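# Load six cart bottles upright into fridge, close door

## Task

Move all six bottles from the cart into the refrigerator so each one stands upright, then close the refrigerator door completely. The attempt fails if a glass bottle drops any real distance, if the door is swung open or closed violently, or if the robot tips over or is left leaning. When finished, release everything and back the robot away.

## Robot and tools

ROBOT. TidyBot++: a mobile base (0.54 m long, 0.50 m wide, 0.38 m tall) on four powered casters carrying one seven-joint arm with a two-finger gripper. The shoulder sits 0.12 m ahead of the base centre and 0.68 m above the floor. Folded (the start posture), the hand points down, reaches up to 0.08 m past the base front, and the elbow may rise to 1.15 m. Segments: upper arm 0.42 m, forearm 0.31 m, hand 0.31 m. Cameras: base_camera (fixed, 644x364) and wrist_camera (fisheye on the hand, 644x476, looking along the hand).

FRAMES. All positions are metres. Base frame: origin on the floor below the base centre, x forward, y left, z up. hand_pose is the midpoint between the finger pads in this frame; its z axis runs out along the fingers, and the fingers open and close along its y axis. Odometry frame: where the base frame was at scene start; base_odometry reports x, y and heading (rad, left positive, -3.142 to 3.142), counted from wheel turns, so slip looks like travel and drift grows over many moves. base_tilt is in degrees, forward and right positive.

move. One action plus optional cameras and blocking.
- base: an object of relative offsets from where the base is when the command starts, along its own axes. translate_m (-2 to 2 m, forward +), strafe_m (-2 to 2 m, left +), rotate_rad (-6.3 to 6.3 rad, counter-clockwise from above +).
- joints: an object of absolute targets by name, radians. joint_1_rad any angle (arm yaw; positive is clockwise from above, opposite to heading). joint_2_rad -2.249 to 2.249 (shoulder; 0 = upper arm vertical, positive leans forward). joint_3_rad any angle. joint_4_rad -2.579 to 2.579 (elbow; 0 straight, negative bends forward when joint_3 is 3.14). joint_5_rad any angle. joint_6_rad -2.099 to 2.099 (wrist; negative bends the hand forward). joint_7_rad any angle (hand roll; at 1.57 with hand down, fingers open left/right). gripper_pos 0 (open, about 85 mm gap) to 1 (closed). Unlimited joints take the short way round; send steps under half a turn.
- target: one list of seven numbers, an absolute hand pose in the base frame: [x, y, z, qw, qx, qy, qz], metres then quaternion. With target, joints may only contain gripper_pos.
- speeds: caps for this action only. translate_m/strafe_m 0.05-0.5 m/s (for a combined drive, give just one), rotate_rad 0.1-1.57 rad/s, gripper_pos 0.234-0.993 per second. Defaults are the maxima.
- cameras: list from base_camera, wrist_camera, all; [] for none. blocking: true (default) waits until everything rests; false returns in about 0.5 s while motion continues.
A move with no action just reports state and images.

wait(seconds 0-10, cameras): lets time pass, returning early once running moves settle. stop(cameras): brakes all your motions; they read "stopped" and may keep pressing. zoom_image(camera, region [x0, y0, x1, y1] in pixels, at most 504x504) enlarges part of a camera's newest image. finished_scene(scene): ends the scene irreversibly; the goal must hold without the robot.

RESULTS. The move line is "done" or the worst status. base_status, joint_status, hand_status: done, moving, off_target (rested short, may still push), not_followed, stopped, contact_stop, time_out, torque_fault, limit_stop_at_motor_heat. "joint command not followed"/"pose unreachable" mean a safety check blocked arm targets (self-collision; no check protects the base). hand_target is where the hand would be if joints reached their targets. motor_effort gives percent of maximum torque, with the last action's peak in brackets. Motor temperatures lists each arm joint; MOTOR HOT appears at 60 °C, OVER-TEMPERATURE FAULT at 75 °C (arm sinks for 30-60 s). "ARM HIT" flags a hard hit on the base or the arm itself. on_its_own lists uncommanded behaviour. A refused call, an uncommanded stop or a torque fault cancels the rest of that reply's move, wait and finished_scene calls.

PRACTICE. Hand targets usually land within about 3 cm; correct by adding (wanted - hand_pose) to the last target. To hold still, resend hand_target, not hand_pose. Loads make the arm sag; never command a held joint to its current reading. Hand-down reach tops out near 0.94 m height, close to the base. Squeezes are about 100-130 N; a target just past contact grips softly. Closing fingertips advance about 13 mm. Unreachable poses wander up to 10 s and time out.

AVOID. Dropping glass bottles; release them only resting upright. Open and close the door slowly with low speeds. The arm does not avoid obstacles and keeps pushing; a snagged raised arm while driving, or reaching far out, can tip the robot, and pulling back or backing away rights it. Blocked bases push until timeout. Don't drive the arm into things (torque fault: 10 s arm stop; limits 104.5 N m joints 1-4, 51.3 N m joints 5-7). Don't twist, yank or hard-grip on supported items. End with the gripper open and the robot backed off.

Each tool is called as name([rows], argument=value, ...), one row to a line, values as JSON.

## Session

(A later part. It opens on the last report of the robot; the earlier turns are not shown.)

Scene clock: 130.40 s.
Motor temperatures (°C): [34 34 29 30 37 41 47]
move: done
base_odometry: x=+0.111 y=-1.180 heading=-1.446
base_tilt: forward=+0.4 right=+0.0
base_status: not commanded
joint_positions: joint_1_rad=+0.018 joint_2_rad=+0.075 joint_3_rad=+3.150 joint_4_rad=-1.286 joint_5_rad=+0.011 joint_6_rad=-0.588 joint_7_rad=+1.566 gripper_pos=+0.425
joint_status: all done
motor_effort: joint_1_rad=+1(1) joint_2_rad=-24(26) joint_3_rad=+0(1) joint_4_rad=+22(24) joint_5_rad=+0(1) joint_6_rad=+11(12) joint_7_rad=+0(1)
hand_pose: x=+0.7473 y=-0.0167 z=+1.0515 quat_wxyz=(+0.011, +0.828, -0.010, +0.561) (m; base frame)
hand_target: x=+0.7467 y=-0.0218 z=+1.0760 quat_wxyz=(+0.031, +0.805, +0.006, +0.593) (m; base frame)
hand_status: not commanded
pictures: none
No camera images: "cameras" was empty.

move(joints={"joint_2_rad": 0.052, "joint_4_rad": -1.325, "joint_6_rad": -0.503}, cameras=[])

move(joints={"gripper_pos": 0.22}, speeds={"gripper_pos": 0.4}, cameras=["wrist_camera"])

Scene clock: 131.27 s.
Motor temperatures (°C): [34 34 29 30 37 41 47]
move: done
base_odometry: x=+0.111 y=-1.180 heading=-1.446
base_tilt: forward=+0.4 right=+0.0
base_status: not commanded
joint_positions: joint_1_rad=+0.018 joint_2_rad=+0.069 joint_3_rad=+3.150 joint_4_rad=-1.300 joint_5_rad=+0.011 joint_6_rad=-0.575 joint_7_rad=+1.566 gripper_pos=+0.425
joint_status: all done
motor_effort: joint_1_rad=+0(1) joint_2_rad=-23(25) joint_3_rad=-1(1) joint_4_rad=+21(22) joint_5_rad=+0(0) joint_6_rad=+10(10) joint_7_rad=+0(1)
hand_pose: x=+0.7459 y=-0.0167 z=+1.0510 quat_wxyz=(+0.011, +0.826, -0.010, +0.564) (m; base frame)
hand_target: x=+0.7456 y=-0.0218 z=+1.0679 quat_wxyz=(+0.031, +0.807, +0.006, +0.589) (m; base frame)
hand_status: not commanded
pictures: none
No camera images: "cameras" was empty.

Scene clock: 132.20 s.
Motor temperatures (°C): [34 34 29 30 37 41 47]
move: done
base_odometry: x=+0.111 y=-1.180 heading=-1.446
base_tilt: forward=+0.4 right=+0.0
base_status: not commanded
joint_positions: joint_1_rad=+0.018 joint_2_rad=+0.061 joint_3_rad=+3.150 joint_4_rad=-1.301 joint_5_rad=+0.011 joint_6_rad=-0.564 joint_7_rad=+1.566 gripper_pos=+0.219
joint_status: all done
motor_effort: joint_1_rad=+0(1) joint_2_rad=-21(25) joint_3_rad=+0(1) joint_4_rad=+20(22) joint_5_rad=+0(0) joint_6_rad=+9(11) joint_7_rad=+0(0)
hand_pose: x=+0.7440 y=-0.0166 z=+1.0589 quat_wxyz=(+0.011, +0.821, -0.010, +0.571) (m; base frame)
hand_target: x=+0.7456 y=-0.0218 z=+1.0679 quat_wxyz=(+0.031, +0.807, +0.006, +0.589) (m; base frame)
hand_status: not commanded
pictures: wrist_camera
camera_calibration:
wrist_camera: T_world_to_cam=[[0.0119621, -0.999876, 0.0102167, -0.0314669], [-0.364491, -0.0138746, -0.931104, 1.30862], [0.93113, 0.00741409, -0.364612, -0.16767], [0, 0, 0, 1]] pos_world=[0.63348, -0.0120633, 1.15765]

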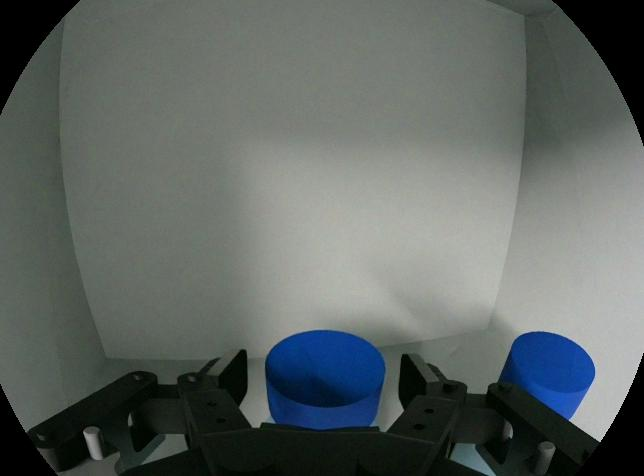

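move(base={"translate_m": -0.82}, cameras=["wrist_camera"])

move(base={"translate_m": -0.993, "strafe_m": -0.42, "rotate_rad": -1.334}, speeds={"rotate_rad": 1.0}, joints={"joint_2_rad": -0.03, "joint_4_rad": -1.825, "joint_6_rad": -0.075, "gripper_pos": 0.2}, cameras=["wrist_camera"])

zoom_image(camera="wrist_camera", region=[180, 200, 480, 440])

Scene clock: 136.70 s.
Motor temperatures (°C): [34 34 29 30 37 41 47]
move: done
base_odometry: x=+0.009 y=-0.366 heading=-1.446
base_tilt: forward=+0.4 right=+0.0
base_status: done
joint_positions: joint_1_rad=+0.018 joint_2_rad=+0.048 joint_3_rad=+3.150 joint_4_rad=-1.301 joint_5_rad=+0.011 joint_6_rad=-0.562 joint_7_rad=+1.566 gripper_pos=+0.219
joint_status: not commanded
motor_effort: joint_1_rad=+0(2) joint_2_rad=-21(26) joint_3_rad=-1(2) joint_4_rad=+20(21) joint_5_rad=+0(1) joint_6_rad=+9(9) joint_7_rad=+0(1)
hand_pose: x=+0.7393 y=-0.0169 z=+1.0673 quat_wxyz=(+0.012, +0.817, -0.011, +0.577) (m; base frame)
hand_target: x=+0.7456 y=-0.0218 z=+1.0679 quat_wxyz=(+0.031, +0.807, +0.006, +0.589) (m; base frame)
hand_status: not commanded
pictures: wrist_camera
camera_calibration:
wrist_camera: T_world_to_cam=[[0.0112999, -0.999879, 0.010675, -0.0317275], [-0.351177, -0.013964, -0.936205, 1.31034], [0.936241, 0.00683024, -0.351293, -0.178131], [0, 0, 0, 1]] pos_world=[0.627293, -0.0122095, 1.16451]

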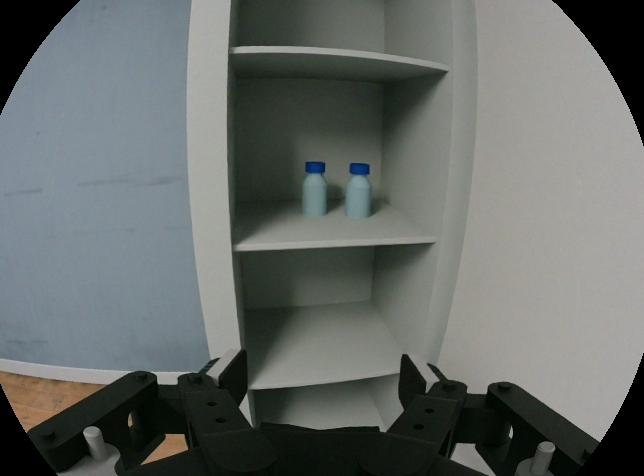

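Scene clock: 140.23 s.
Motor temperatures (°C): [34 34 29 30 37 41 47]
move: done
base_odometry: x=-0.532 y=+0.567 heading=-2.781
base_tilt: forward=+0.4 right=+0.0
base_status: done
joint_positions: joint_1_rad=+0.019 joint_2_rad=-0.018 joint_3_rad=+3.154 joint_4_rad=-1.790 joint_5_rad=+0.011 joint_6_rad=-0.139 joint_7_rad=+1.566 gripper_pos=+0.200
joint_status: all done
motor_effort: joint_1_rad=+0(4) joint_2_rad=-18(24) joint_3_rad=+0(3) joint_4_rad=+20(22) joint_5_rad=+0(1) joint_6_rad=+9(10) joint_7_rad=+0(1)
hand_pose: x=+0.7129 y=-0.0179 z=+0.9358 quat_wxyz=(+0.011, +0.817, -0.011, +0.577) (m; base frame)
hand_target: x=+0.7102 y=-0.0172 z=+0.9407 quat_wxyz=(+0.027, +0.805, +0.011, +0.593) (m; base frame)
hand_status: not commanded
pictures: wrist_camera
camera_calibration:
wrist_camera: T_world_to_cam=[[0.0110677, -0.999888, 0.0101088, -0.0303936], [-0.350899, -0.0133502, -0.936318, 1.1779], [0.936348, 0.00681576, -0.351008, -0.199996], [0, 0, 0, 1]] pos_world=[0.600925, -0.0133019, 1.03299]

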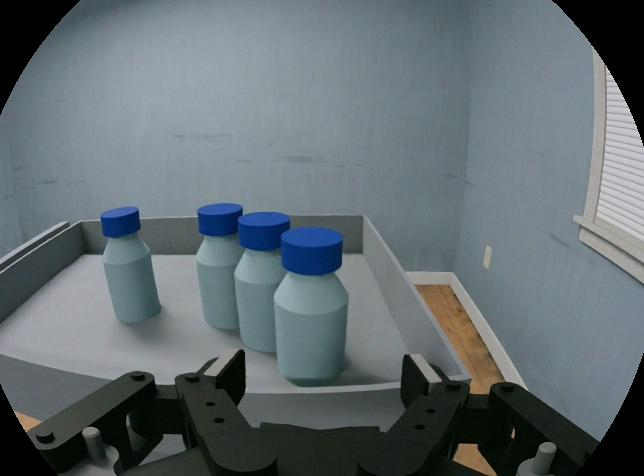

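Scaled by 1.680.

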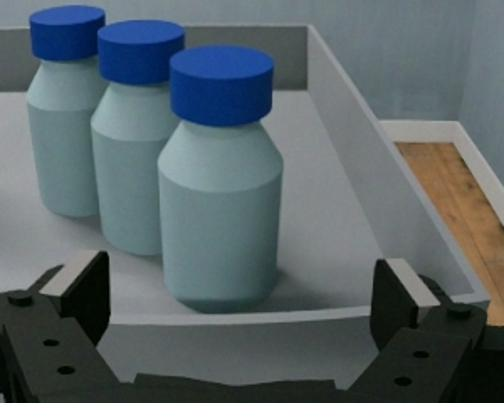

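move(base={"translate_m": 0.172, "strafe_m": 0.009}, joints={"joint_4_rad": -1.845, "gripper_pos": 0.25}, speeds={"translate_m": 0.2}, cameras=["wrist_camera"])

zoom_image(camera="wrist_camera", region=[180, 200, 480, 440])

Scene clock: 142.60 s.
Motor temperatures (°C): [34 34 29 30 37 41 47]
move: done
base_odometry: x=-0.690 y=+0.498 heading=-2.781
base_tilt: forward=+0.4 right=+0.0
base_status: done
joint_positions: joint_1_rad=+0.019 joint_2_rad=-0.030 joint_3_rad=+3.154 joint_4_rad=-1.815 joint_5_rad=+0.011 joint_6_rad=-0.136 joint_7_rad=+1.566 gripper_pos=+0.251
joint_status: all done
motor_effort: joint_1_rad=+0(1) joint_2_rad=-18(21) joint_3_rad=+0(1) joint_4_rad=+20(21) joint_5_rad=+0(1) joint_6_rad=+9(9) joint_7_rad=+0(1)
hand_pose: x=+0.7059 y=-0.0177 z=+0.9292 quat_wxyz=(+0.011, +0.819, -0.011, +0.573) (m; base frame)
hand_target: x=+0.7069 y=-0.0171 z=+0.9287 quat_wxyz=(+0.027, +0.810, +0.011, +0.585) (m; base frame)
hand_status: not commanded
pictures: wrist_camera
camera_calibration:
wrist_camera: T_world_to_cam=[[0.0112001, -0.999892, 0.00956151, -0.0296353], [-0.359408, -0.0129485, -0.933091, 1.17225], [0.933113, 0.00701419, -0.359514, -0.185575], [0, 0, 0, 1]] pos_world=[0.59481, -0.0131514, 1.02738]

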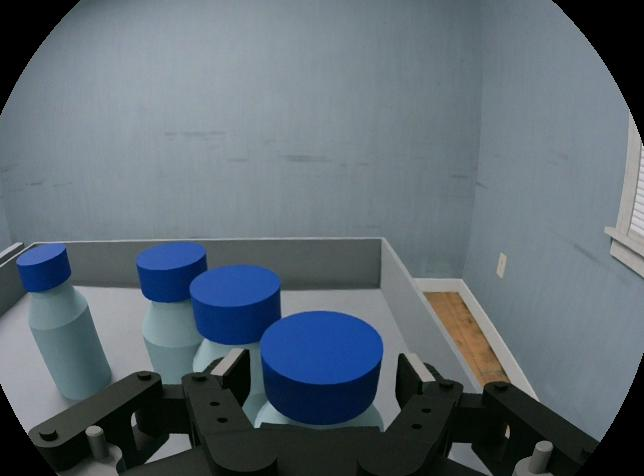

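Scaled by 1.680.

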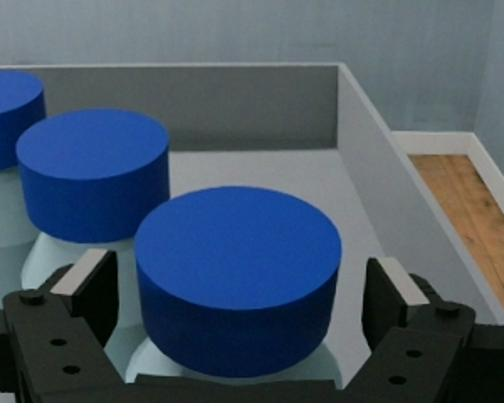

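move(joints={"gripper_pos": 0.46}, speeds={"gripper_pos": 0.234}, cameras=[])

move(joints={"joint_2_rad": -0.03, "joint_4_rad": -1.41, "joint_6_rad": -0.49}, cameras=["wrist_camera"])

move(base={"translate_m": -0.25}, joints={"joint_2_rad": 0.083, "joint_4_rad": -1.06, "joint_6_rad": -0.69}, cameras=["wrist_camera"])

Scene clock: 144.90 s.
Motor temperatures (°C): [34 34 29 30 37 41 47]
move: done
base_odometry: x=-0.690 y=+0.498 heading=-2.781
base_tilt: forward=+0.4 right=+0.0
base_status: not commanded
joint_positions: joint_1_rad=+0.020 joint_2_rad=-0.030 joint_3_rad=+3.153 joint_4_rad=-1.815 joint_5_rad=+0.011 joint_6_rad=-0.134 joint_7_rad=+1.566 gripper_pos=+0.430
joint_status: all done
motor_effort: joint_1_rad=+0(2) joint_2_rad=-16(18) joint_3_rad=-1(2) joint_4_rad=+19(20) joint_5_rad=+0(1) joint_6_rad=+8(10) joint_7_rad=+0(1)
hand_pose: x=+0.7061 y=-0.0172 z=+0.9297 quat_wxyz=(+0.011, +0.819, -0.011, +0.574) (m; base frame)
hand_target: x=+0.7069 y=-0.0171 z=+0.9287 quat_wxyz=(+0.027, +0.810, +0.011, +0.585) (m; base frame)
hand_status: not commanded
pictures: none
No camera images: "cameras" was empty.

Scene clock: 146.80 s.
Motor temperatures (°C): [34 34 29 30 37 41 47]
move: off_target
base_odometry: x=-0.690 y=+0.498 heading=-2.781
base_tilt: forward=+0.4 right=+0.0
base_status: not commanded
joint_positions: joint_1_rad=+0.020 joint_2_rad=-0.018 joint_3_rad=+3.153 joint_4_rad=-1.486 joint_5_rad=+0.011 joint_6_rad=-0.449 joint_7_rad=+1.566 gripper_pos=+0.432
joint_status: joint_4_rad off_target (ended at -1.486, target -1.410); the others done
motor_effort: joint_1_rad=+0(1) joint_2_rad=-23(25) joint_3_rad=+0(2) joint_4_rad=+24(27) joint_5_rad=+0(1) joint_6_rad=+13(14) joint_7_rad=+0(1)
hand_pose: x=+0.7167 y=-0.0187 z=+1.0293 quat_wxyz=(+0.012, +0.818, -0.012, +0.575) (m; base frame)
hand_target: x=+0.7122 y=-0.0210 z=+1.0703 quat_wxyz=(+0.031, +0.805, +0.006, +0.593) (m; base frame)
hand_status: not commanded
pictures: wrist_camera
camera_calibration:
wrist_camera: T_world_to_cam=[[0.00836569, -0.999914, 0.0100587, -0.0301516], [-0.356105, -0.0123786, -0.934364, 1.26848], [0.934409, 0.00423466, -0.356178, -0.164087], [0, 0, 0, 1]] pos_world=[0.605289, -0.0137522, 1.12708]

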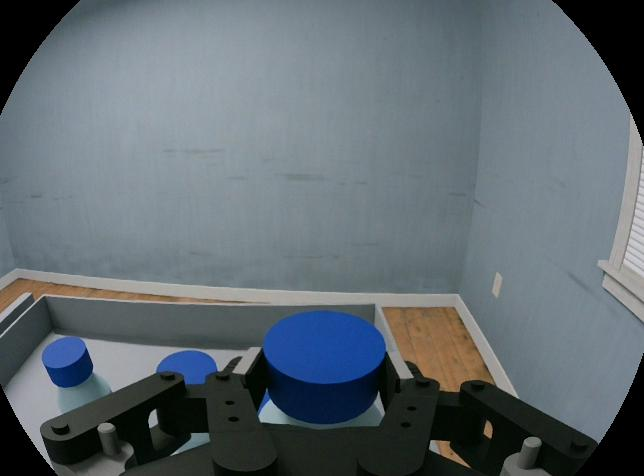

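Scene clock: 148.87 s.
Motor temperatures (°C): [34 34 29 30 37 41 47]
move: off_target
base_odometry: x=-0.456 y=+0.586 heading=-2.781
base_tilt: forward=+0.4 right=+0.0
base_status: done
joint_positions: joint_1_rad=+0.020 joint_2_rad=+0.081 joint_3_rad=+3.153 joint_4_rad=-1.133 joint_5_rad=+0.011 joint_6_rad=-0.651 joint_7_rad=+1.566 gripper_pos=+0.432
joint_status: joint_4_rad off_target (ended at -1.133, target -1.060); the others done
motor_effort: joint_1_rad=+1(3) joint_2_rad=-26(27) joint_3_rad=+0(3) joint_4_rad=+23(26) joint_5_rad=+0(1) joint_6_rad=+13(14) joint_7_rad=+0(1)
hand_pose: x=+0.7454 y=-0.0198 z=+1.1204 quat_wxyz=(+0.014, +0.803, -0.013, +0.595) (m; base frame)
hand_target: x=+0.7402 y=-0.0228 z=+1.1509 quat_wxyz=(+0.033, +0.793, +0.003, +0.608) (m; base frame)
hand_status: not commanded
pictures: wrist_camera
camera_calibration:
wrist_camera: T_world_to_cam=[[0.00550043, -0.999906, 0.0125843, -0.0330868], [-0.308197, -0.013667, -0.951224, 1.3469], [0.951307, 0.0013537, -0.308243, -0.224836], [0, 0, 0, 1]] pos_world=[0.629181, -0.0143713, 1.21232]

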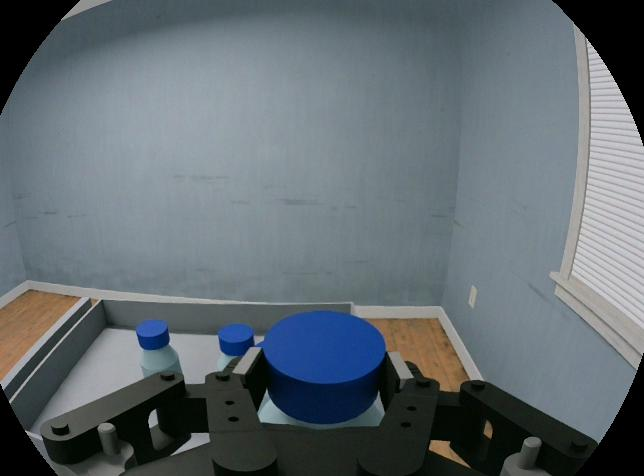

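move(base={"translate_m": 0.028, "strafe_m": 1.444, "rotate_rad": 1.465}, speeds={"rotate_rad": 1.0}, joints={"joint_2_rad": 0.068, "joint_4_rad": -1.2, "joint_6_rad": -0.55}, cameras=["wrist_camera"])

Scene clock: 153.73 s.
Motor temperatures (°C): [34 34 29 31 37 41 47]
move: done
base_odometry: x=+0.028 y=-0.775 heading=-1.315
base_tilt: forward=+0.4 right=+0.0
base_status: done
joint_positions: joint_1_rad=+0.019 joint_2_rad=+0.083 joint_3_rad=+3.150 joint_4_rad=-1.198 joint_5_rad=+0.011 joint_6_rad=-0.626 joint_7_rad=+1.566 gripper_pos=+0.432
joint_status: all done
motor_effort: joint_1_rad=+0(5) joint_2_rad=-25(29) joint_3_rad=+0(5) joint_4_rad=+23(25) joint_5_rad=+0(2) joint_6_rad=+12(14) joint_7_rad=+0(1)
hand_pose: x=+0.7487 y=-0.0177 z=+1.0883 quat_wxyz=(+0.012, +0.815, -0.011, +0.579) (m; base frame)
hand_target: x=+0.7492 y=-0.0221 z=+1.1192 quat_wxyz=(+0.032, +0.789, +0.005, +0.614) (m; base frame)
hand_status: not commanded
pictures: wrist_camera
camera_calibration:
wrist_camera: T_world_to_cam=[[0.00973568, -0.999893, 0.0109541, -0.0320171], [-0.347437, -0.0136546, -0.937604, 1.33196], [0.937653, 0.00532235, -0.347533, -0.184812], [0, 0, 0, 1]] pos_world=[0.636376, -0.0128426, 1.18498]

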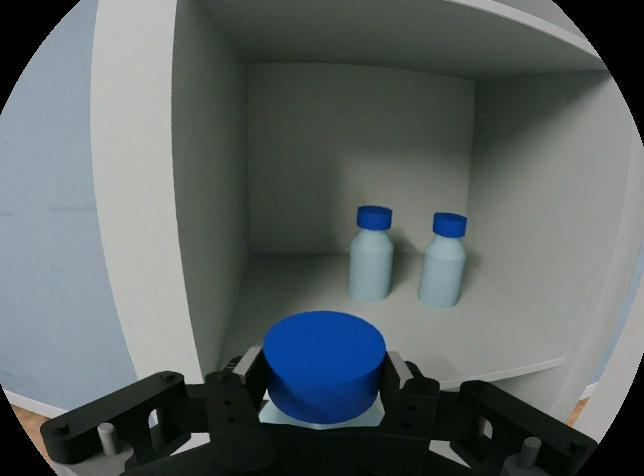

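move(base={"translate_m": 0.402, "strafe_m": 0.031}, speeds={"translate_m": 0.25}, joints={"joint_2_rad": 0.068, "joint_4_rad": -1.225, "joint_6_rad": -0.54}, cameras=["wrist_camera"])

move(joints={"joint_2_rad": 0.06, "joint_4_rad": -1.275, "joint_6_rad": -0.52}, cameras=[])

move(joints={"joint_2_rad": 0.055, "joint_4_rad": -1.305, "joint_6_rad": -0.51}, cameras=[])

Scene clock: 157.33 s.
Motor temperatures (°C): [34 34 29 31 37 41 47]
move: done
base_odometry: x=+0.159 y=-1.157 heading=-1.315
base_tilt: forward=+0.4 right=+0.0
base_status: done
joint_positions: joint_1_rad=+0.019 joint_2_rad=+0.081 joint_3_rad=+3.150 joint_4_rad=-1.217 joint_5_rad=+0.011 joint_6_rad=-0.624 joint_7_rad=+1.566 gripper_pos=+0.432
joint_status: all done
motor_effort: joint_1_rad=+1(1) joint_2_rad=-26(29) joint_3_rad=-1(1) joint_4_rad=+24(25) joint_5_rad=+0(1) joint_6_rad=+12(14) joint_7_rad=+0(1)
hand_pose: x=+0.7480 y=-0.0177 z=+1.0789 quat_wxyz=(+0.012, +0.820, -0.011, +0.573) (m; base frame)
hand_target: x=+0.7503 y=-0.0221 z=+1.1072 quat_wxyz=(+0.032, +0.793, +0.005, +0.608) (m; base frame)
hand_status: not commanded
pictures: wrist_camera
camera_calibration:
wrist_camera: T_world_to_cam=[[0.00990647, -0.999897, 0.0104059, -0.0314295], [-0.361006, -0.0132809, -0.932469, 1.32755], [0.932511, 0.00548087, -0.361101, -0.168875], [0, 0, 0, 1]] pos_world=[0.637045, -0.0128696, 1.17725]

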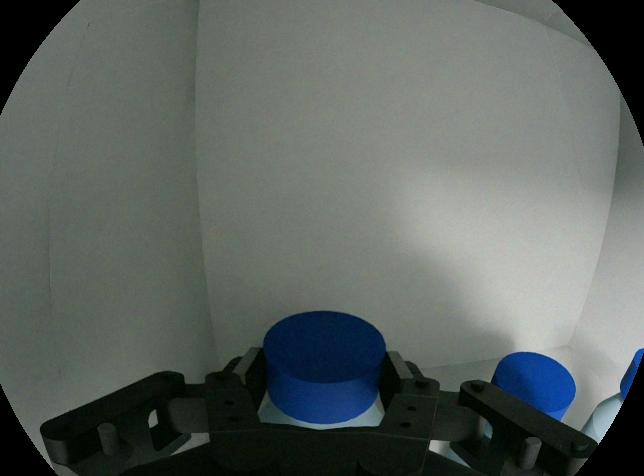

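Scene clock: 158.10 s.
Motor temperatures (°C): [34 34 29 31 37 41 47]
move: done
base_odometry: x=+0.159 y=-1.157 heading=-1.315
base_tilt: forward=+0.4 right=+0.0
base_status: not commanded
joint_positions: joint_1_rad=+0.019 joint_2_rad=+0.081 joint_3_rad=+3.150 joint_4_rad=-1.269 joint_5_rad=+0.011 joint_6_rad=-0.607 joint_7_rad=+1.566 gripper_pos=+0.432
joint_status: all done
motor_effort: joint_1_rad=+0(1) joint_2_rad=-26(27) joint_3_rad=-1(1) joint_4_rad=+23(25) joint_5_rad=+0(1) joint_6_rad=+12(13) joint_7_rad=+0(1)
hand_pose: x=+0.7479 y=-0.0176 z=+1.0529 quat_wxyz=(+0.012, +0.830, -0.011, +0.558) (m; base frame)
hand_target: x=+0.7484 y=-0.0219 z=+1.0880 quat_wxyz=(+0.032, +0.800, +0.006, +0.599) (m; base frame)
hand_status: not commanded
pictures: none
No camera images: "cameras" was empty.

Scene clock: 158.73 s.
Motor temperatures (°C): [34 34 29 31 37 41 47]
move: done
base_odometry: x=+0.159 y=-1.157 heading=-1.315
base_tilt: forward=+0.4 right=-0.1
base_status: not commanded
joint_positions: joint_1_rad=+0.019 joint_2_rad=+0.074 joint_3_rad=+3.150 joint_4_rad=-1.287 joint_5_rad=+0.011 joint_6_rad=-0.590 joint_7_rad=+1.566 gripper_pos=+0.432
joint_status: all done
motor_effort: joint_1_rad=+0(1) joint_2_rad=-24(26) joint_3_rad=-1(1) joint_4_rad=+22(24) joint_5_rad=+0(0) joint_6_rad=+11(13) joint_7_rad=+0(1)
hand_pose: x=+0.7467 y=-0.0176 z=+1.0516 quat_wxyz=(+0.012, +0.828, -0.011, +0.561) (m; base frame)
hand_target: x=+0.7467 y=-0.0218 z=+1.0760 quat_wxyz=(+0.031, +0.805, +0.006, +0.593) (m; base frame)
hand_status: not commanded
pictures: none
No camera images: "cameras" was empty.

move(joints={"joint_2_rad": 0.052, "joint_4_rad": -1.325, "joint_6_rad": -0.503}, cameras=[])

move(joints={"gripper_pos": 0.24}, speeds={"gripper_pos": 0.4}, cameras=["wrist_camera"])

Scene clock: 159.73 s.
Motor temperatures (°C): [34 34 29 31 37 41 47]
move: done
base_odometry: x=+0.159 y=-1.157 heading=-1.315
base_tilt: forward=+0.4 right=+0.0
base_status: not commanded
joint_positions: joint_1_rad=+0.019 joint_2_rad=+0.068 joint_3_rad=+3.150 joint_4_rad=-1.300 joint_5_rad=+0.011 joint_6_rad=-0.576 joint_7_rad=+1.566 gripper_pos=+0.432
joint_status: all done
motor_effort: joint_1_rad=+0(1) joint_2_rad=-23(24) joint_3_rad=+0(1) joint_4_rad=+21(22) joint_5_rad=+0(0) joint_6_rad=+10(12) joint_7_rad=+0(1)
hand_pose: x=+0.7453 y=-0.0175 z=+1.0511 quat_wxyz=(+0.012, +0.826, -0.011, +0.563) (m; base frame)
hand_target: x=+0.7456 y=-0.0218 z=+1.0679 quat_wxyz=(+0.031, +0.807, +0.006, +0.589) (m; base frame)
hand_status: not commanded
pictures: none
No camera images: "cameras" was empty.

Scene clock: 160.63 s.
Motor temperatures (°C): [34 34 29 31 37 41 47]
move: done
base_odometry: x=+0.159 y=-1.157 heading=-1.315
base_tilt: forward=+0.4 right=+0.0
base_status: not commanded
joint_positions: joint_1_rad=+0.019 joint_2_rad=+0.061 joint_3_rad=+3.150 joint_4_rad=-1.301 joint_5_rad=+0.011 joint_6_rad=-0.563 joint_7_rad=+1.566 gripper_pos=+0.239
joint_status: all done
motor_effort: joint_1_rad=+1(1) joint_2_rad=-21(24) joint_3_rad=+0(1) joint_4_rad=+20(22) joint_5_rad=+0(1) joint_6_rad=+9(11) joint_7_rad=+0(1)
hand_pose: x=+0.7441 y=-0.0175 z=+1.0587 quat_wxyz=(+0.012, +0.821, -0.011, +0.571) (m; base frame)
hand_target: x=+0.7456 y=-0.0218 z=+1.0679 quat_wxyz=(+0.031, +0.807, +0.006, +0.589) (m; base frame)
hand_status: not commanded
pictures: wrist_camera
camera_calibration:
wrist_camera: T_world_to_cam=[[0.0105868, -0.999891, 0.010249, -0.0313264], [-0.364581, -0.0134038, -0.931075, 1.30851], [0.931112, 0.00612053, -0.364683, -0.16767], [0, 0, 0, 1]] pos_world=[0.63351, -0.0127576, 1.1575]

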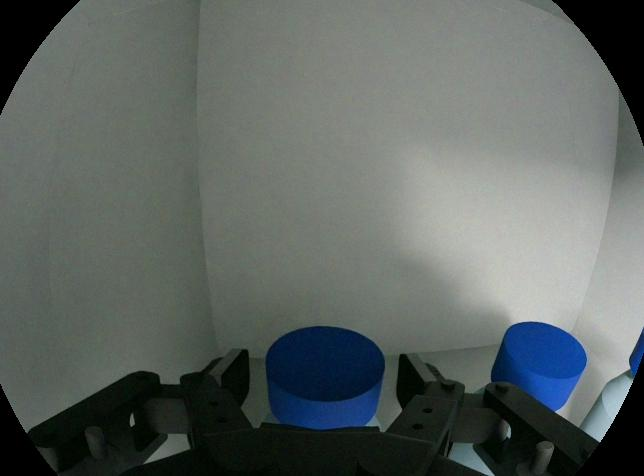

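move(base={"translate_m": -0.82}, cameras=["wrist_camera"])

move(base={"translate_m": -1.111, "strafe_m": -0.32, "rotate_rad": -1.285}, speeds={"rotate_rad": 1.0}, joints={"joint_2_rad": -0.03, "joint_4_rad": -1.825, "joint_6_rad": -0.075, "gripper_pos": 0.2}, cameras=["wrist_camera"])

zoom_image(camera="wrist_camera", region=[180, 200, 480, 440])

Scene clock: 165.20 s.
Motor temperatures (°C): [34 34 29 30 37 41 47]
move: done
base_odometry: x=-0.048 y=-0.363 heading=-1.315
base_tilt: forward=+0.4 right=+0.0
base_status: done
joint_positions: joint_1_rad=+0.019 joint_2_rad=+0.048 joint_3_rad=+3.151 joint_4_rad=-1.301 joint_5_rad=+0.011 joint_6_rad=-0.562 joint_7_rad=+1.566 gripper_pos=+0.239
joint_status: not commanded
motor_effort: joint_1_rad=+0(2) joint_2_rad=-21(26) joint_3_rad=+0(2) joint_4_rad=+20(21) joint_5_rad=+0(1) joint_6_rad=+9(10) joint_7_rad=-1(1)
hand_pose: x=+0.7390 y=-0.0178 z=+1.0676 quat_wxyz=(+0.012, +0.816, -0.011, +0.577) (m; base frame)
hand_target: x=+0.7456 y=-0.0218 z=+1.0679 quat_wxyz=(+0.031, +0.807, +0.006, +0.589) (m; base frame)
hand_status: not commanded
pictures: wrist_camera
camera_calibration:
wrist_camera: T_world_to_cam=[[0.00979945, -0.999895, 0.0107162, -0.0315756], [-0.35075, -0.013473, -0.936372, 1.31032], [0.936418, 0.00541722, -0.350845, -0.178438], [0, 0, 0, 1]] pos_world=[0.626996, -0.0129518, 1.16468]

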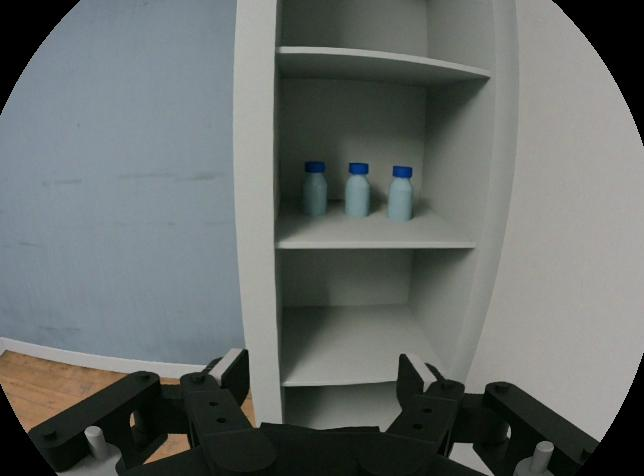

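Scene clock: 168.87 s.
Motor temperatures (°C): [34 34 29 30 37 41 47]
move: done
base_odometry: x=-0.639 y=+0.631 heading=-2.600
base_tilt: forward=+0.4 right=+0.0
base_status: done
joint_positions: joint_1_rad=+0.021 joint_2_rad=-0.017 joint_3_rad=+3.154 joint_4_rad=-1.790 joint_5_rad=+0.011 joint_6_rad=-0.139 joint_7_rad=+1.566 gripper_pos=+0.200
joint_status: all done
motor_effort: joint_1_rad=+1(3) joint_2_rad=-18(24) joint_3_rad=+0(3) joint_4_rad=+20(22) joint_5_rad=+0(1) joint_6_rad=+9(10) joint_7_rad=+0(1)
hand_pose: x=+0.7130 y=-0.0191 z=+0.9354 quat_wxyz=(+0.012, +0.817, -0.012, +0.577) (m; base frame)
hand_target: x=+0.7102 y=-0.0172 z=+0.9407 quat_wxyz=(+0.027, +0.805, +0.011, +0.593) (m; base frame)
hand_status: not commanded
pictures: wrist_camera
camera_calibration:
wrist_camera: T_world_to_cam=[[0.00907571, -0.999908, 0.0100683, -0.0301267], [-0.35173, -0.0126175, -0.936016, 1.17784], [0.936057, 0.00495367, -0.351813, -0.199336], [0, 0, 0, 1]] pos_world=[0.601145, -0.0142751, 1.03265]

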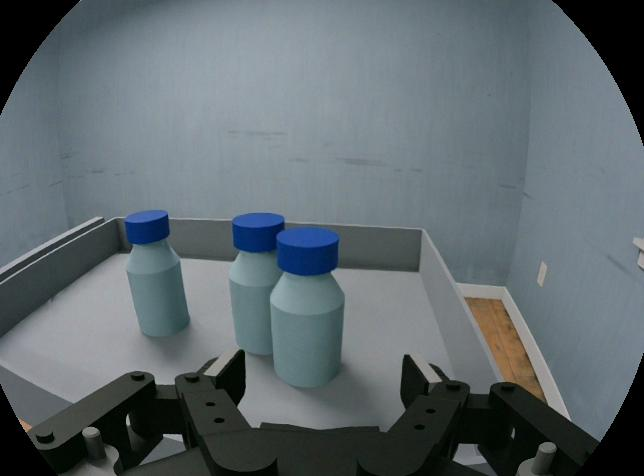

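Scaled by 1.680.

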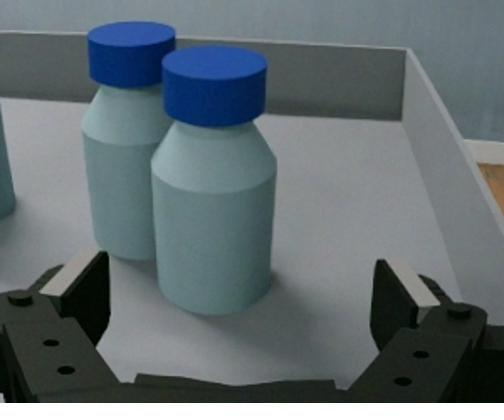

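move(base={"translate_m": 0.171, "strafe_m": 0.0125}, joints={"joint_4_rad": -1.845, "gripper_pos": 0.25}, speeds={"translate_m": 0.2}, cameras=["wrist_camera"])

zoom_image(camera="wrist_camera", region=[180, 200, 480, 440])

Scene clock: 171.13 s.
Motor temperatures (°C): [34 34 29 30 37 41 47]
move: done
base_odometry: x=-0.780 y=+0.532 heading=-2.600
base_tilt: forward=+0.4 right=+0.0
base_status: done
joint_positions: joint_1_rad=+0.021 joint_2_rad=-0.031 joint_3_rad=+3.154 joint_4_rad=-1.815 joint_5_rad=+0.011 joint_6_rad=-0.136 joint_7_rad=+1.566 gripper_pos=+0.251
joint_status: all done
motor_effort: joint_1_rad=+1(1) joint_2_rad=-18(21) joint_3_rad=+0(1) joint_4_rad=+20(21) joint_5_rad=+0(1) joint_6_rad=+9(10) joint_7_rad=+0(1)
hand_pose: x=+0.7057 y=-0.0189 z=+0.9296 quat_wxyz=(+0.012, +0.819, -0.012, +0.574) (m; base frame)
hand_target: x=+0.7069 y=-0.0171 z=+0.9287 quat_wxyz=(+0.027, +0.810, +0.011, +0.585) (m; base frame)
hand_status: not commanded
pictures: wrist_camera
camera_calibration:
wrist_camera: T_world_to_cam=[[0.00919521, -0.999912, 0.00956022, -0.0293945], [-0.358747, -0.0122229, -0.933355, 1.17234], [0.93339, 0.00515269, -0.358828, -0.186049], [0, 0, 0, 1]] pos_world=[0.5945, -0.0141038, 1.02773]

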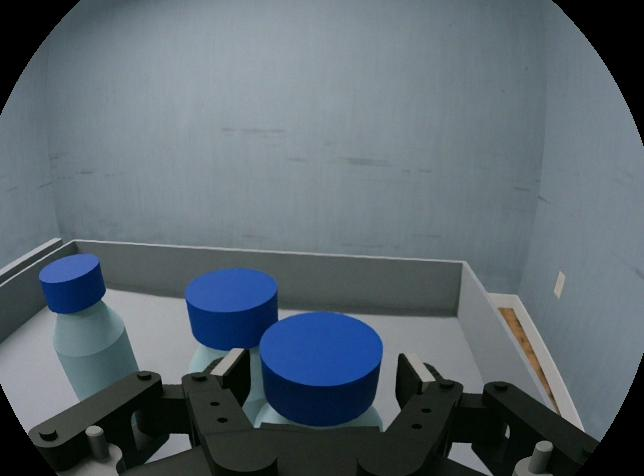

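Scaled by 1.680.

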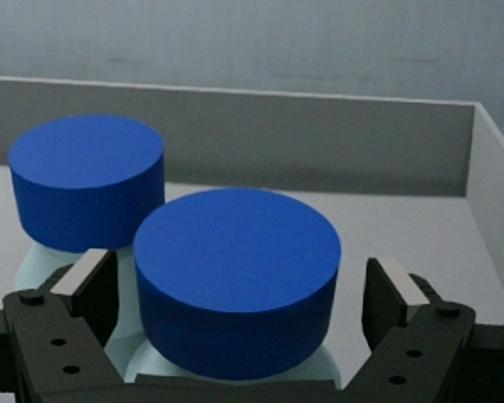

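move(joints={"gripper_pos": 0.46}, speeds={"gripper_pos": 0.234}, cameras=[])

move(joints={"joint_2_rad": -0.03, "joint_4_rad": -1.41, "joint_6_rad": -0.49}, cameras=["wrist_camera"])

move(base={"translate_m": -0.25}, joints={"joint_2_rad": 0.083, "joint_4_rad": -1.06, "joint_6_rad": -0.69}, cameras=["wrist_camera"])

Scene clock: 173.23 s.
Motor temperatures (°C): [34 34 29 30 37 41 47]
move: off_target
base_odometry: x=-0.780 y=+0.532 heading=-2.600
base_tilt: forward=+0.4 right=-0.1
base_status: not commanded
joint_positions: joint_1_rad=+0.021 joint_2_rad=-0.031 joint_3_rad=+3.153 joint_4_rad=-1.815 joint_5_rad=+0.011 joint_6_rad=-0.134 joint_7_rad=+1.566 gripper_pos=+0.429
joint_status: gripper_pos off_target (ended at +0.429, target +0.460)
motor_effort: joint_1_rad=+0(2) joint_2_rad=-17(19) joint_3_rad=+0(2) joint_4_rad=+19(20) joint_5_rad=+0(1) joint_6_rad=+8(9) joint_7_rad=-1(1)
hand_pose: x=+0.7059 y=-0.0182 z=+0.9302 quat_wxyz=(+0.012, +0.818, -0.011, +0.574) (m; base frame)
hand_target: x=+0.7069 y=-0.0171 z=+0.9287 quat_wxyz=(+0.027, +0.810, +0.011, +0.585) (m; base frame)
hand_status: not commanded
pictures: none
No camera images: "cameras" was empty.

Scene clock: 175.13 s.
Motor temperatures (°C): [34 34 29 30 37 41 47]
move: off_target
base_odometry: x=-0.780 y=+0.532 heading=-2.600
base_tilt: forward=+0.4 right=+0.0
base_status: not commanded
joint_positions: joint_1_rad=+0.021 joint_2_rad=-0.020 joint_3_rad=+3.153 joint_4_rad=-1.482 joint_5_rad=+0.011 joint_6_rad=-0.447 joint_7_rad=+1.566 gripper_pos=+0.430
joint_status: joint_4_rad off_target (ended at -1.482, target -1.410); the others done
motor_effort: joint_1_rad=+0(1) joint_2_rad=-22(24) joint_3_rad=+1(2) joint_4_rad=+24(26) joint_5_rad=+0(1) joint_6_rad=+12(14) joint_7_rad=+0(1)
hand_pose: x=+0.7164 y=-0.0196 z=+1.0336 quat_wxyz=(+0.013, +0.816, -0.013, +0.578) (m; base frame)
hand_target: x=+0.7122 y=-0.0210 z=+1.0703 quat_wxyz=(+0.031, +0.805, +0.006, +0.593) (m; base frame)
hand_status: not commanded
pictures: wrist_camera
camera_calibration:
wrist_camera: T_world_to_cam=[[0.0068049, -0.999923, 0.0103485, -0.0302671], [-0.348498, -0.0120714, -0.937232, 1.2699], [0.937285, 0.00277133, -0.348554, -0.172261], [0, 0, 0, 1]] pos_world=[0.604223, -0.0144579, 1.13047]

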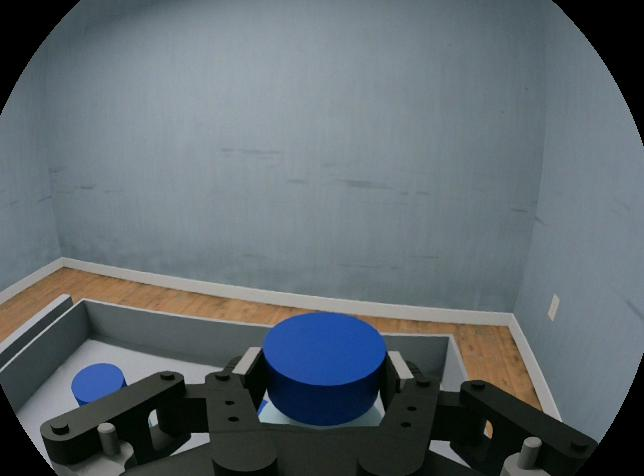

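Scene clock: 177.17 s.
Motor temperatures (°C): [34 34 29 31 37 41 47]
move: off_target
base_odometry: x=-0.565 y=+0.661 heading=-2.601
base_tilt: forward=+0.4 right=+0.0
base_status: done
joint_positions: joint_1_rad=+0.021 joint_2_rad=+0.080 joint_3_rad=+3.153 joint_4_rad=-1.130 joint_5_rad=+0.011 joint_6_rad=-0.649 joint_7_rad=+1.566 gripper_pos=+0.430
joint_status: joint_4_rad off_target (ended at -1.130, target -1.060); the others done
motor_effort: joint_1_rad=+1(3) joint_2_rad=-25(26) joint_3_rad=+0(3) joint_4_rad=+23(26) joint_5_rad=+0(1) joint_6_rad=+13(13) joint_7_rad=+0(1)
hand_pose: x=+0.7451 y=-0.0206 z=+1.1238 quat_wxyz=(+0.014, +0.801, -0.013, +0.598) (m; base frame)
hand_target: x=+0.7402 y=-0.0228 z=+1.1509 quat_wxyz=(+0.033, +0.793, +0.003, +0.608) (m; base frame)
hand_status: not commanded
pictures: wrist_camera
camera_calibration:
wrist_camera: T_world_to_cam=[[0.00406299, -0.999909, 0.0128637, -0.0332106], [-0.301561, -0.0134901, -0.953352, 1.34752], [0.953438, -0.0000057284, -0.301588, -0.232571], [0, 0, 0, 1]] pos_world=[0.628235, -0.0150308, 1.21494]

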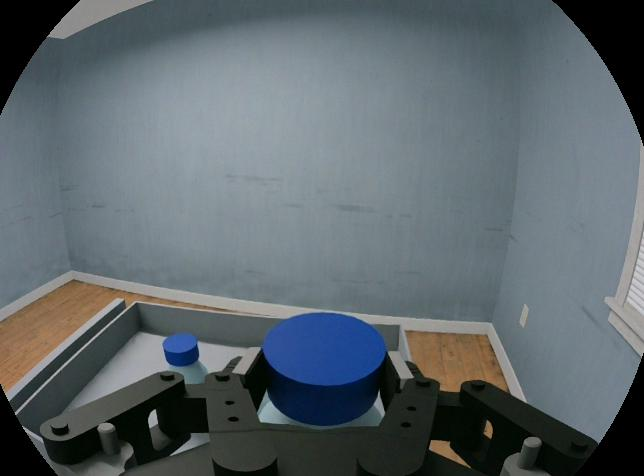

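move(base={"translate_m": 0.11, "strafe_m": 1.476, "rotate_rad": 1.024}, speeds={"rotate_rad": 1.0}, joints={"joint_2_rad": 0.068, "joint_4_rad": -1.2, "joint_6_rad": -0.55}, cameras=["wrist_camera"])

Scene clock: 181.70 s.
Motor temperatures (°C): [34 34 29 31 37 41 47]
move: done
base_odometry: x=+0.101 y=-0.661 heading=-1.576
base_tilt: forward=+0.4 right=-0.1
base_status: done
joint_positions: joint_1_rad=+0.022 joint_2_rad=+0.081 joint_3_rad=+3.153 joint_4_rad=-1.196 joint_5_rad=+0.011 joint_6_rad=-0.624 joint_7_rad=+1.566 gripper_pos=+0.430
joint_status: all done
motor_effort: joint_1_rad=+1(5) joint_2_rad=-26(29) joint_3_rad=+0(5) joint_4_rad=+23(25) joint_5_rad=+0(2) joint_6_rad=+12(14) joint_7_rad=+0(1)
hand_pose: x=+0.7481 y=-0.0210 z=+1.0917 quat_wxyz=(+0.014, +0.813, -0.013, +0.581) (m; base frame)
hand_target: x=+0.7492 y=-0.0221 z=+1.1192 quat_wxyz=(+0.032, +0.789, +0.005, +0.614) (m; base frame)
hand_status: not commanded
pictures: wrist_camera
camera_calibration:
wrist_camera: T_world_to_cam=[[0.00429049, -0.999926, 0.011418, -0.0317737], [-0.340977, -0.0121967, -0.939993, 1.33275], [0.940062, 0.000139769, -0.341003, -0.192016], [0, 0, 0, 1]] pos_world=[0.635079, -0.0154894, 1.18766]

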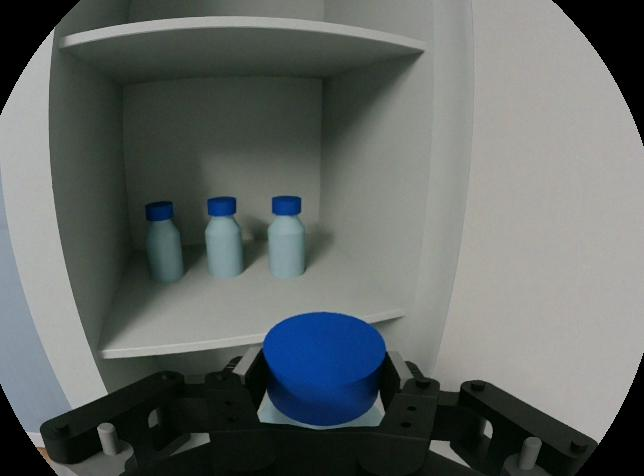

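move(base={"translate_m": 0.4, "strafe_m": 0.021}, speeds={"translate_m": 0.25}, joints={"joint_2_rad": 0.068, "joint_4_rad": -1.225, "joint_6_rad": -0.54}, cameras=["wrist_camera"])

Scene clock: 185.03 s.
Motor temperatures (°C): [34 34 29 31 37 42 47]
move: done
base_odometry: x=+0.120 y=-1.061 heading=-1.575
base_tilt: forward=+0.4 right=+0.0
base_status: done
joint_positions: joint_1_rad=+0.022 joint_2_rad=+0.079 joint_3_rad=+3.153 joint_4_rad=-1.215 joint_5_rad=+0.011 joint_6_rad=-0.621 joint_7_rad=+1.566 gripper_pos=+0.430
joint_status: all done
motor_effort: joint_1_rad=+0(1) joint_2_rad=-25(29) joint_3_rad=-1(1) joint_4_rad=+23(24) joint_5_rad=+0(1) joint_6_rad=+12(13) joint_7_rad=+0(1)
hand_pose: x=+0.7474 y=-0.0210 z=+1.0822 quat_wxyz=(+0.014, +0.818, -0.013, +0.575) (m; base frame)
hand_target: x=+0.7503 y=-0.0221 z=+1.1072 quat_wxyz=(+0.032, +0.793, +0.005, +0.608) (m; base frame)
hand_status: not commanded
pictures: wrist_camera
camera_calibration:
wrist_camera: T_world_to_cam=[[0.00446782, -0.999931, 0.0108585, -0.0311775], [-0.354797, -0.0117373, -0.93487, 1.32837], [0.934933, 0.000324264, -0.354825, -0.17585], [0, 0, 0, 1]] pos_world=[0.635849, -0.0155268, 1.1798]

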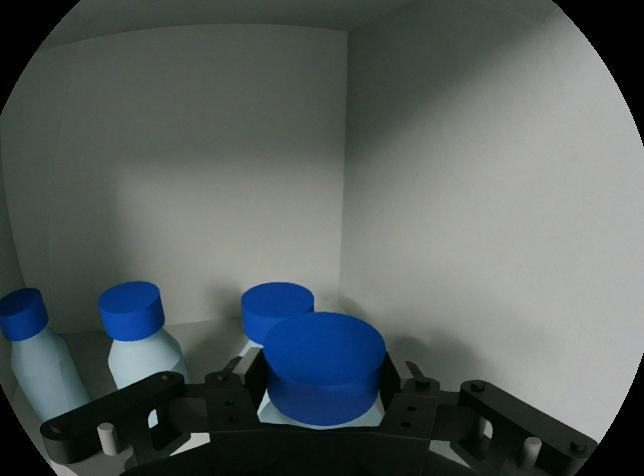

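move(joints={"joint_2_rad": 0.06, "joint_4_rad": -1.275, "joint_6_rad": -0.52}, cameras=[])

move(joints={"joint_2_rad": 0.055, "joint_4_rad": -1.305, "joint_6_rad": -0.51}, cameras=[])

move(joints={"joint_2_rad": 0.052, "joint_4_rad": -1.325, "joint_6_rad": -0.503}, cameras=["wrist_camera"])

Scene clock: 186.40 s.
Motor temperatures (°C): [34 34 29 31 37 42 47]
move: done
base_odometry: x=+0.120 y=-1.061 heading=-1.575
base_tilt: forward=+0.4 right=-0.1
base_status: not commanded
joint_positions: joint_1_rad=+0.022 joint_2_rad=+0.079 joint_3_rad=+3.153 joint_4_rad=-1.267 joint_5_rad=+0.011 joint_6_rad=-0.605 joint_7_rad=+1.566 gripper_pos=+0.430
joint_status: all done
motor_effort: joint_1_rad=+1(1) joint_2_rad=-25(27) joint_3_rad=+0(1) joint_4_rad=+23(25) joint_5_rad=+0(1) joint_6_rad=+13(13) joint_7_rad=+0(1)
hand_pose: x=+0.7475 y=-0.0210 z=+1.0561 quat_wxyz=(+0.013, +0.828, -0.013, +0.561) (m; base frame)
hand_target: x=+0.7484 y=-0.0219 z=+1.0880 quat_wxyz=(+0.032, +0.800, +0.006, +0.599) (m; base frame)
hand_status: not commanded
pictures: none
No camera images: "cameras" was empty.

Scene clock: 187.03 s.
Motor temperatures (°C): [34 34 29 31 37 42 47]
move: done
base_odometry: x=+0.120 y=-1.061 heading=-1.575
base_tilt: forward=+0.4 right=+0.0
base_status: not commanded
joint_positions: joint_1_rad=+0.022 joint_2_rad=+0.075 joint_3_rad=+3.153 joint_4_rad=-1.287 joint_5_rad=+0.011 joint_6_rad=-0.589 joint_7_rad=+1.566 gripper_pos=+0.430
joint_status: all done
motor_effort: joint_1_rad=+0(1) joint_2_rad=-24(25) joint_3_rad=+0(1) joint_4_rad=+22(23) joint_5_rad=+0(1) joint_6_rad=+11(13) joint_7_rad=+0(1)
hand_pose: x=+0.7470 y=-0.0209 z=+1.0510 quat_wxyz=(+0.013, +0.828, -0.013, +0.561) (m; base frame)
hand_target: x=+0.7467 y=-0.0218 z=+1.0760 quat_wxyz=(+0.031, +0.805, +0.006, +0.593) (m; base frame)
hand_status: not commanded
pictures: none
No camera images: "cameras" was empty.

Scene clock: 187.60 s.
Motor temperatures (°C): [34 34 29 31 37 42 47]
move: done
base_odometry: x=+0.120 y=-1.061 heading=-1.575
base_tilt: forward=+0.4 right=+0.0
base_status: not commanded
joint_positions: joint_1_rad=+0.022 joint_2_rad=+0.069 joint_3_rad=+3.153 joint_4_rad=-1.300 joint_5_rad=+0.011 joint_6_rad=-0.576 joint_7_rad=+1.566 gripper_pos=+0.430
joint_status: all done
motor_effort: joint_1_rad=+0(1) joint_2_rad=-23(24) joint_3_rad=+0(2) joint_4_rad=+21(23) joint_5_rad=+0(0) joint_6_rad=+10(11) joint_7_rad=+0(1)
hand_pose: x=+0.7457 y=-0.0209 z=+1.0504 quat_wxyz=(+0.013, +0.826, -0.013, +0.563) (m; base frame)
hand_target: x=+0.7456 y=-0.0218 z=+1.0679 quat_wxyz=(+0.031, +0.807, +0.006, +0.589) (m; base frame)
hand_status: not commanded
pictures: wrist_camera
camera_calibration:
wrist_camera: T_world_to_cam=[[0.00523983, -0.999939, 0.00971682, -0.0300876], [-0.383143, -0.010983, -0.923624, 1.30738], [0.923674, 0.00111671, -0.383177, -0.147292], [0, 0, 0, 1]] pos_world=[0.637122, -0.0155623, 1.15138]

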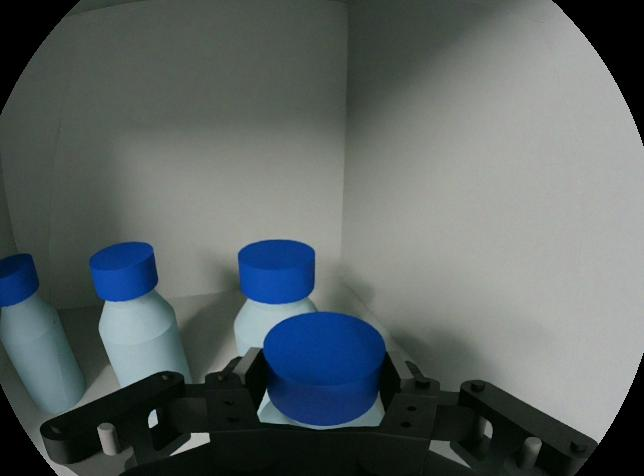

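move(joints={"gripper_pos": 0.24}, speeds={"gripper_pos": 0.4}, cameras=["wrist_camera"])

move(base={"translate_m": -0.75}, cameras=["wrist_camera"])

move(base={"translate_m": -0.743, "strafe_m": -0.731, "rotate_rad": -1.165}, speeds={"rotate_rad": 1.0}, joints={"joint_2_rad": -0.03, "joint_4_rad": -1.825, "joint_6_rad": -0.075, "gripper_pos": 0.15}, cameras=["wrist_camera"])

zoom_image(camera="wrist_camera", region=[180, 200, 480, 440])

Scene clock: 189.73 s.
Motor temperatures (°C): [34 34 29 31 37 42 47]
move: done
base_odometry: x=+0.120 y=-1.061 heading=-1.575
base_tilt: forward=+0.4 right=+0.0
base_status: not commanded
joint_positions: joint_1_rad=+0.022 joint_2_rad=+0.062 joint_3_rad=+3.153 joint_4_rad=-1.301 joint_5_rad=+0.011 joint_6_rad=-0.564 joint_7_rad=+1.566 gripper_pos=+0.239
joint_status: all done
motor_effort: joint_1_rad=+0(1) joint_2_rad=-20(24) joint_3_rad=+0(1) joint_4_rad=+20(22) joint_5_rad=+0(0) joint_6_rad=+9(11) joint_7_rad=+0(1)
hand_pose: x=+0.7441 y=-0.0208 z=+1.0584 quat_wxyz=(+0.013, +0.821, -0.013, +0.571) (m; base frame)
hand_target: x=+0.7456 y=-0.0218 z=+1.0679 quat_wxyz=(+0.031, +0.807, +0.006, +0.589) (m; base frame)
hand_status: not commanded
pictures: wrist_camera
camera_calibration:
wrist_camera: T_world_to_cam=[[0.00518754, -0.999933, 0.0103901, -0.0307736], [-0.365265, -0.0115671, -0.930832, 1.30849], [0.930889, 0.00103358, -0.3653, -0.167044], [0, 0, 0, 1]] pos_world=[0.633603, -0.0154635, 1.15728]

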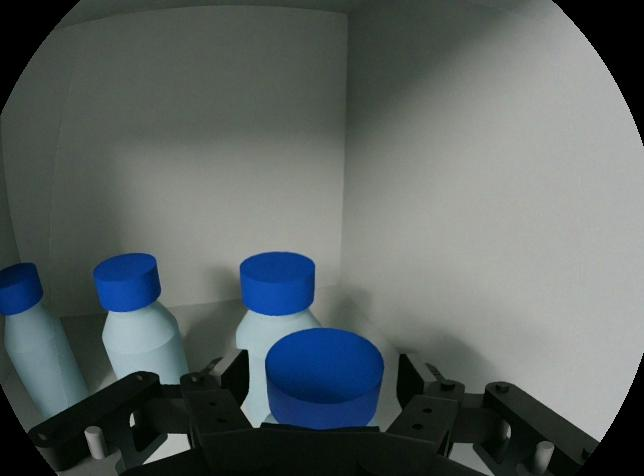

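Scene clock: 192.60 s.
Motor temperatures (°C): [34 34 29 31 37 42 47]
move: done
base_odometry: x=+0.124 y=-0.311 heading=-1.576
base_tilt: forward=+0.4 right=+0.0
base_status: done
joint_positions: joint_1_rad=+0.022 joint_2_rad=+0.048 joint_3_rad=+3.153 joint_4_rad=-1.301 joint_5_rad=+0.011 joint_6_rad=-0.563 joint_7_rad=+1.566 gripper_pos=+0.239
joint_status: not commanded
motor_effort: joint_1_rad=+0(3) joint_2_rad=-21(25) joint_3_rad=+0(3) joint_4_rad=+20(21) joint_5_rad=+0(1) joint_6_rad=+9(10) joint_7_rad=+0(1)
hand_pose: x=+0.7391 y=-0.0206 z=+1.0670 quat_wxyz=(+0.013, +0.817, -0.013, +0.577) (m; base frame)
hand_target: x=+0.7456 y=-0.0218 z=+1.0679 quat_wxyz=(+0.031, +0.807, +0.006, +0.589) (m; base frame)
hand_status: not commanded
pictures: wrist_camera
camera_calibration:
wrist_camera: T_world_to_cam=[[0.00522444, -0.999928, 0.0107835, -0.0310705], [-0.351757, -0.0119322, -0.936015, 1.31025], [0.936077, 0.00109697, -0.351794, -0.177565], [0, 0, 0, 1]] pos_world=[0.627267, -0.0152393, 1.16428]

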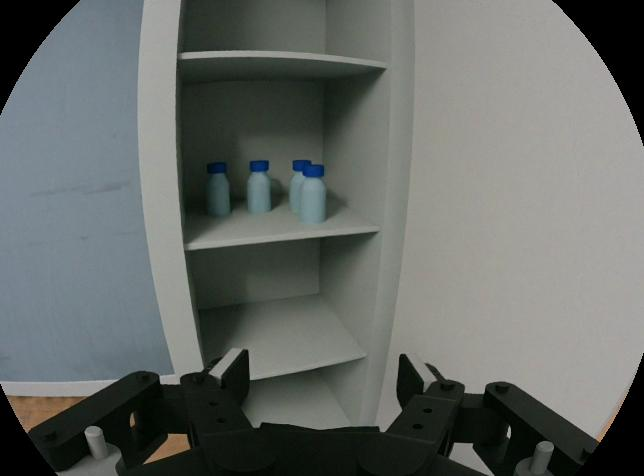

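Scene clock: 195.83 s.
Motor temperatures (°C): [34 34 29 31 36 42 47]
move: done
base_odometry: x=-0.604 y=+0.436 heading=-2.741
base_tilt: forward=+0.4 right=+0.0
base_status: done
joint_positions: joint_1_rad=+0.018 joint_2_rad=-0.019 joint_3_rad=+3.153 joint_4_rad=-1.790 joint_5_rad=+0.011 joint_6_rad=-0.138 joint_7_rad=+1.566 gripper_pos=+0.152
joint_status: all done
motor_effort: joint_1_rad=+1(4) joint_2_rad=-18(25) joint_3_rad=+0(4) joint_4_rad=+20(21) joint_5_rad=+0(1) joint_6_rad=+9(10) joint_7_rad=+0(1)
hand_pose: x=+0.7126 y=-0.0169 z=+0.9365 quat_wxyz=(+0.011, +0.816, -0.010, +0.578) (m; base frame)
hand_target: x=+0.7102 y=-0.0172 z=+0.9407 quat_wxyz=(+0.027, +0.805, +0.011, +0.593) (m; base frame)
hand_status: not commanded
pictures: wrist_camera
camera_calibration:
wrist_camera: T_world_to_cam=[[0.012795, -0.999866, 0.0101631, -0.0306355], [-0.349559, -0.0139954, -0.93681, 1.17786], [0.936827, 0.0084339, -0.349691, -0.201024], [0, 0, 0, 1]] pos_world=[0.600448, -0.0124514, 1.03345]

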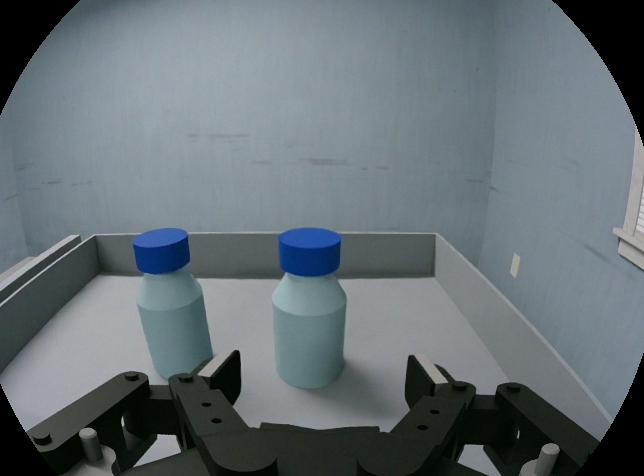

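Scaled by 1.680.

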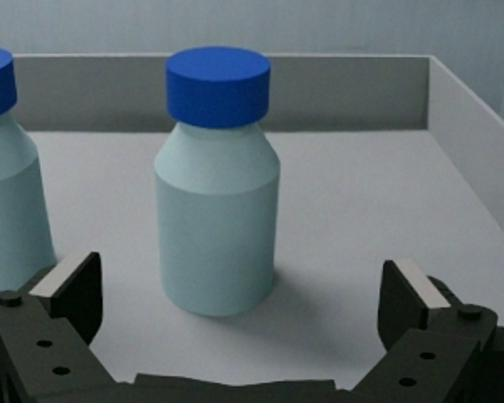

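move(base={"translate_m": 0.174, "strafe_m": 0.011}, joints={"joint_4_rad": -1.845, "gripper_pos": 0.2}, speeds={"translate_m": 0.2}, cameras=["wrist_camera"])

zoom_image(camera="wrist_camera", region=[180, 200, 480, 440])

Scene clock: 198.17 s.
Motor temperatures (°C): [34 34 29 30 36 42 47]
move: done
base_odometry: x=-0.760 y=+0.358 heading=-2.742
base_tilt: forward=+0.4 right=+0.0
base_status: done
joint_positions: joint_1_rad=+0.018 joint_2_rad=-0.031 joint_3_rad=+3.153 joint_4_rad=-1.815 joint_5_rad=+0.011 joint_6_rad=-0.135 joint_7_rad=+1.566 gripper_pos=+0.200
joint_status: all done
motor_effort: joint_1_rad=+0(1) joint_2_rad=-18(21) joint_3_rad=-1(1) joint_4_rad=+20(21) joint_5_rad=+0(0) joint_6_rad=+9(10) joint_7_rad=+0(1)
hand_pose: x=+0.7057 y=-0.0167 z=+0.9296 quat_wxyz=(+0.011, +0.819, -0.010, +0.574) (m; base frame)
hand_target: x=+0.7069 y=-0.0171 z=+0.9287 quat_wxyz=(+0.027, +0.810, +0.011, +0.585) (m; base frame)
hand_status: not commanded
pictures: wrist_camera
camera_calibration:
wrist_camera: T_world_to_cam=[[0.0129281, -0.99987, 0.00960628, -0.0298715], [-0.358609, -0.0136043, -0.933389, 1.17229], [0.933398, 0.00862207, -0.358739, -0.186168], [0, 0, 0, 1]] pos_world=[0.59455, -0.0123143, 1.0277]

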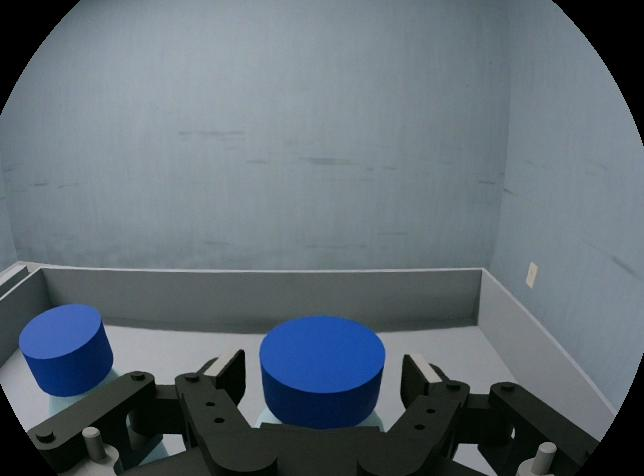

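Scaled by 1.680.

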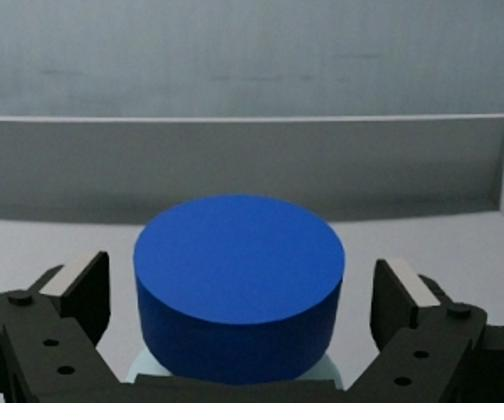

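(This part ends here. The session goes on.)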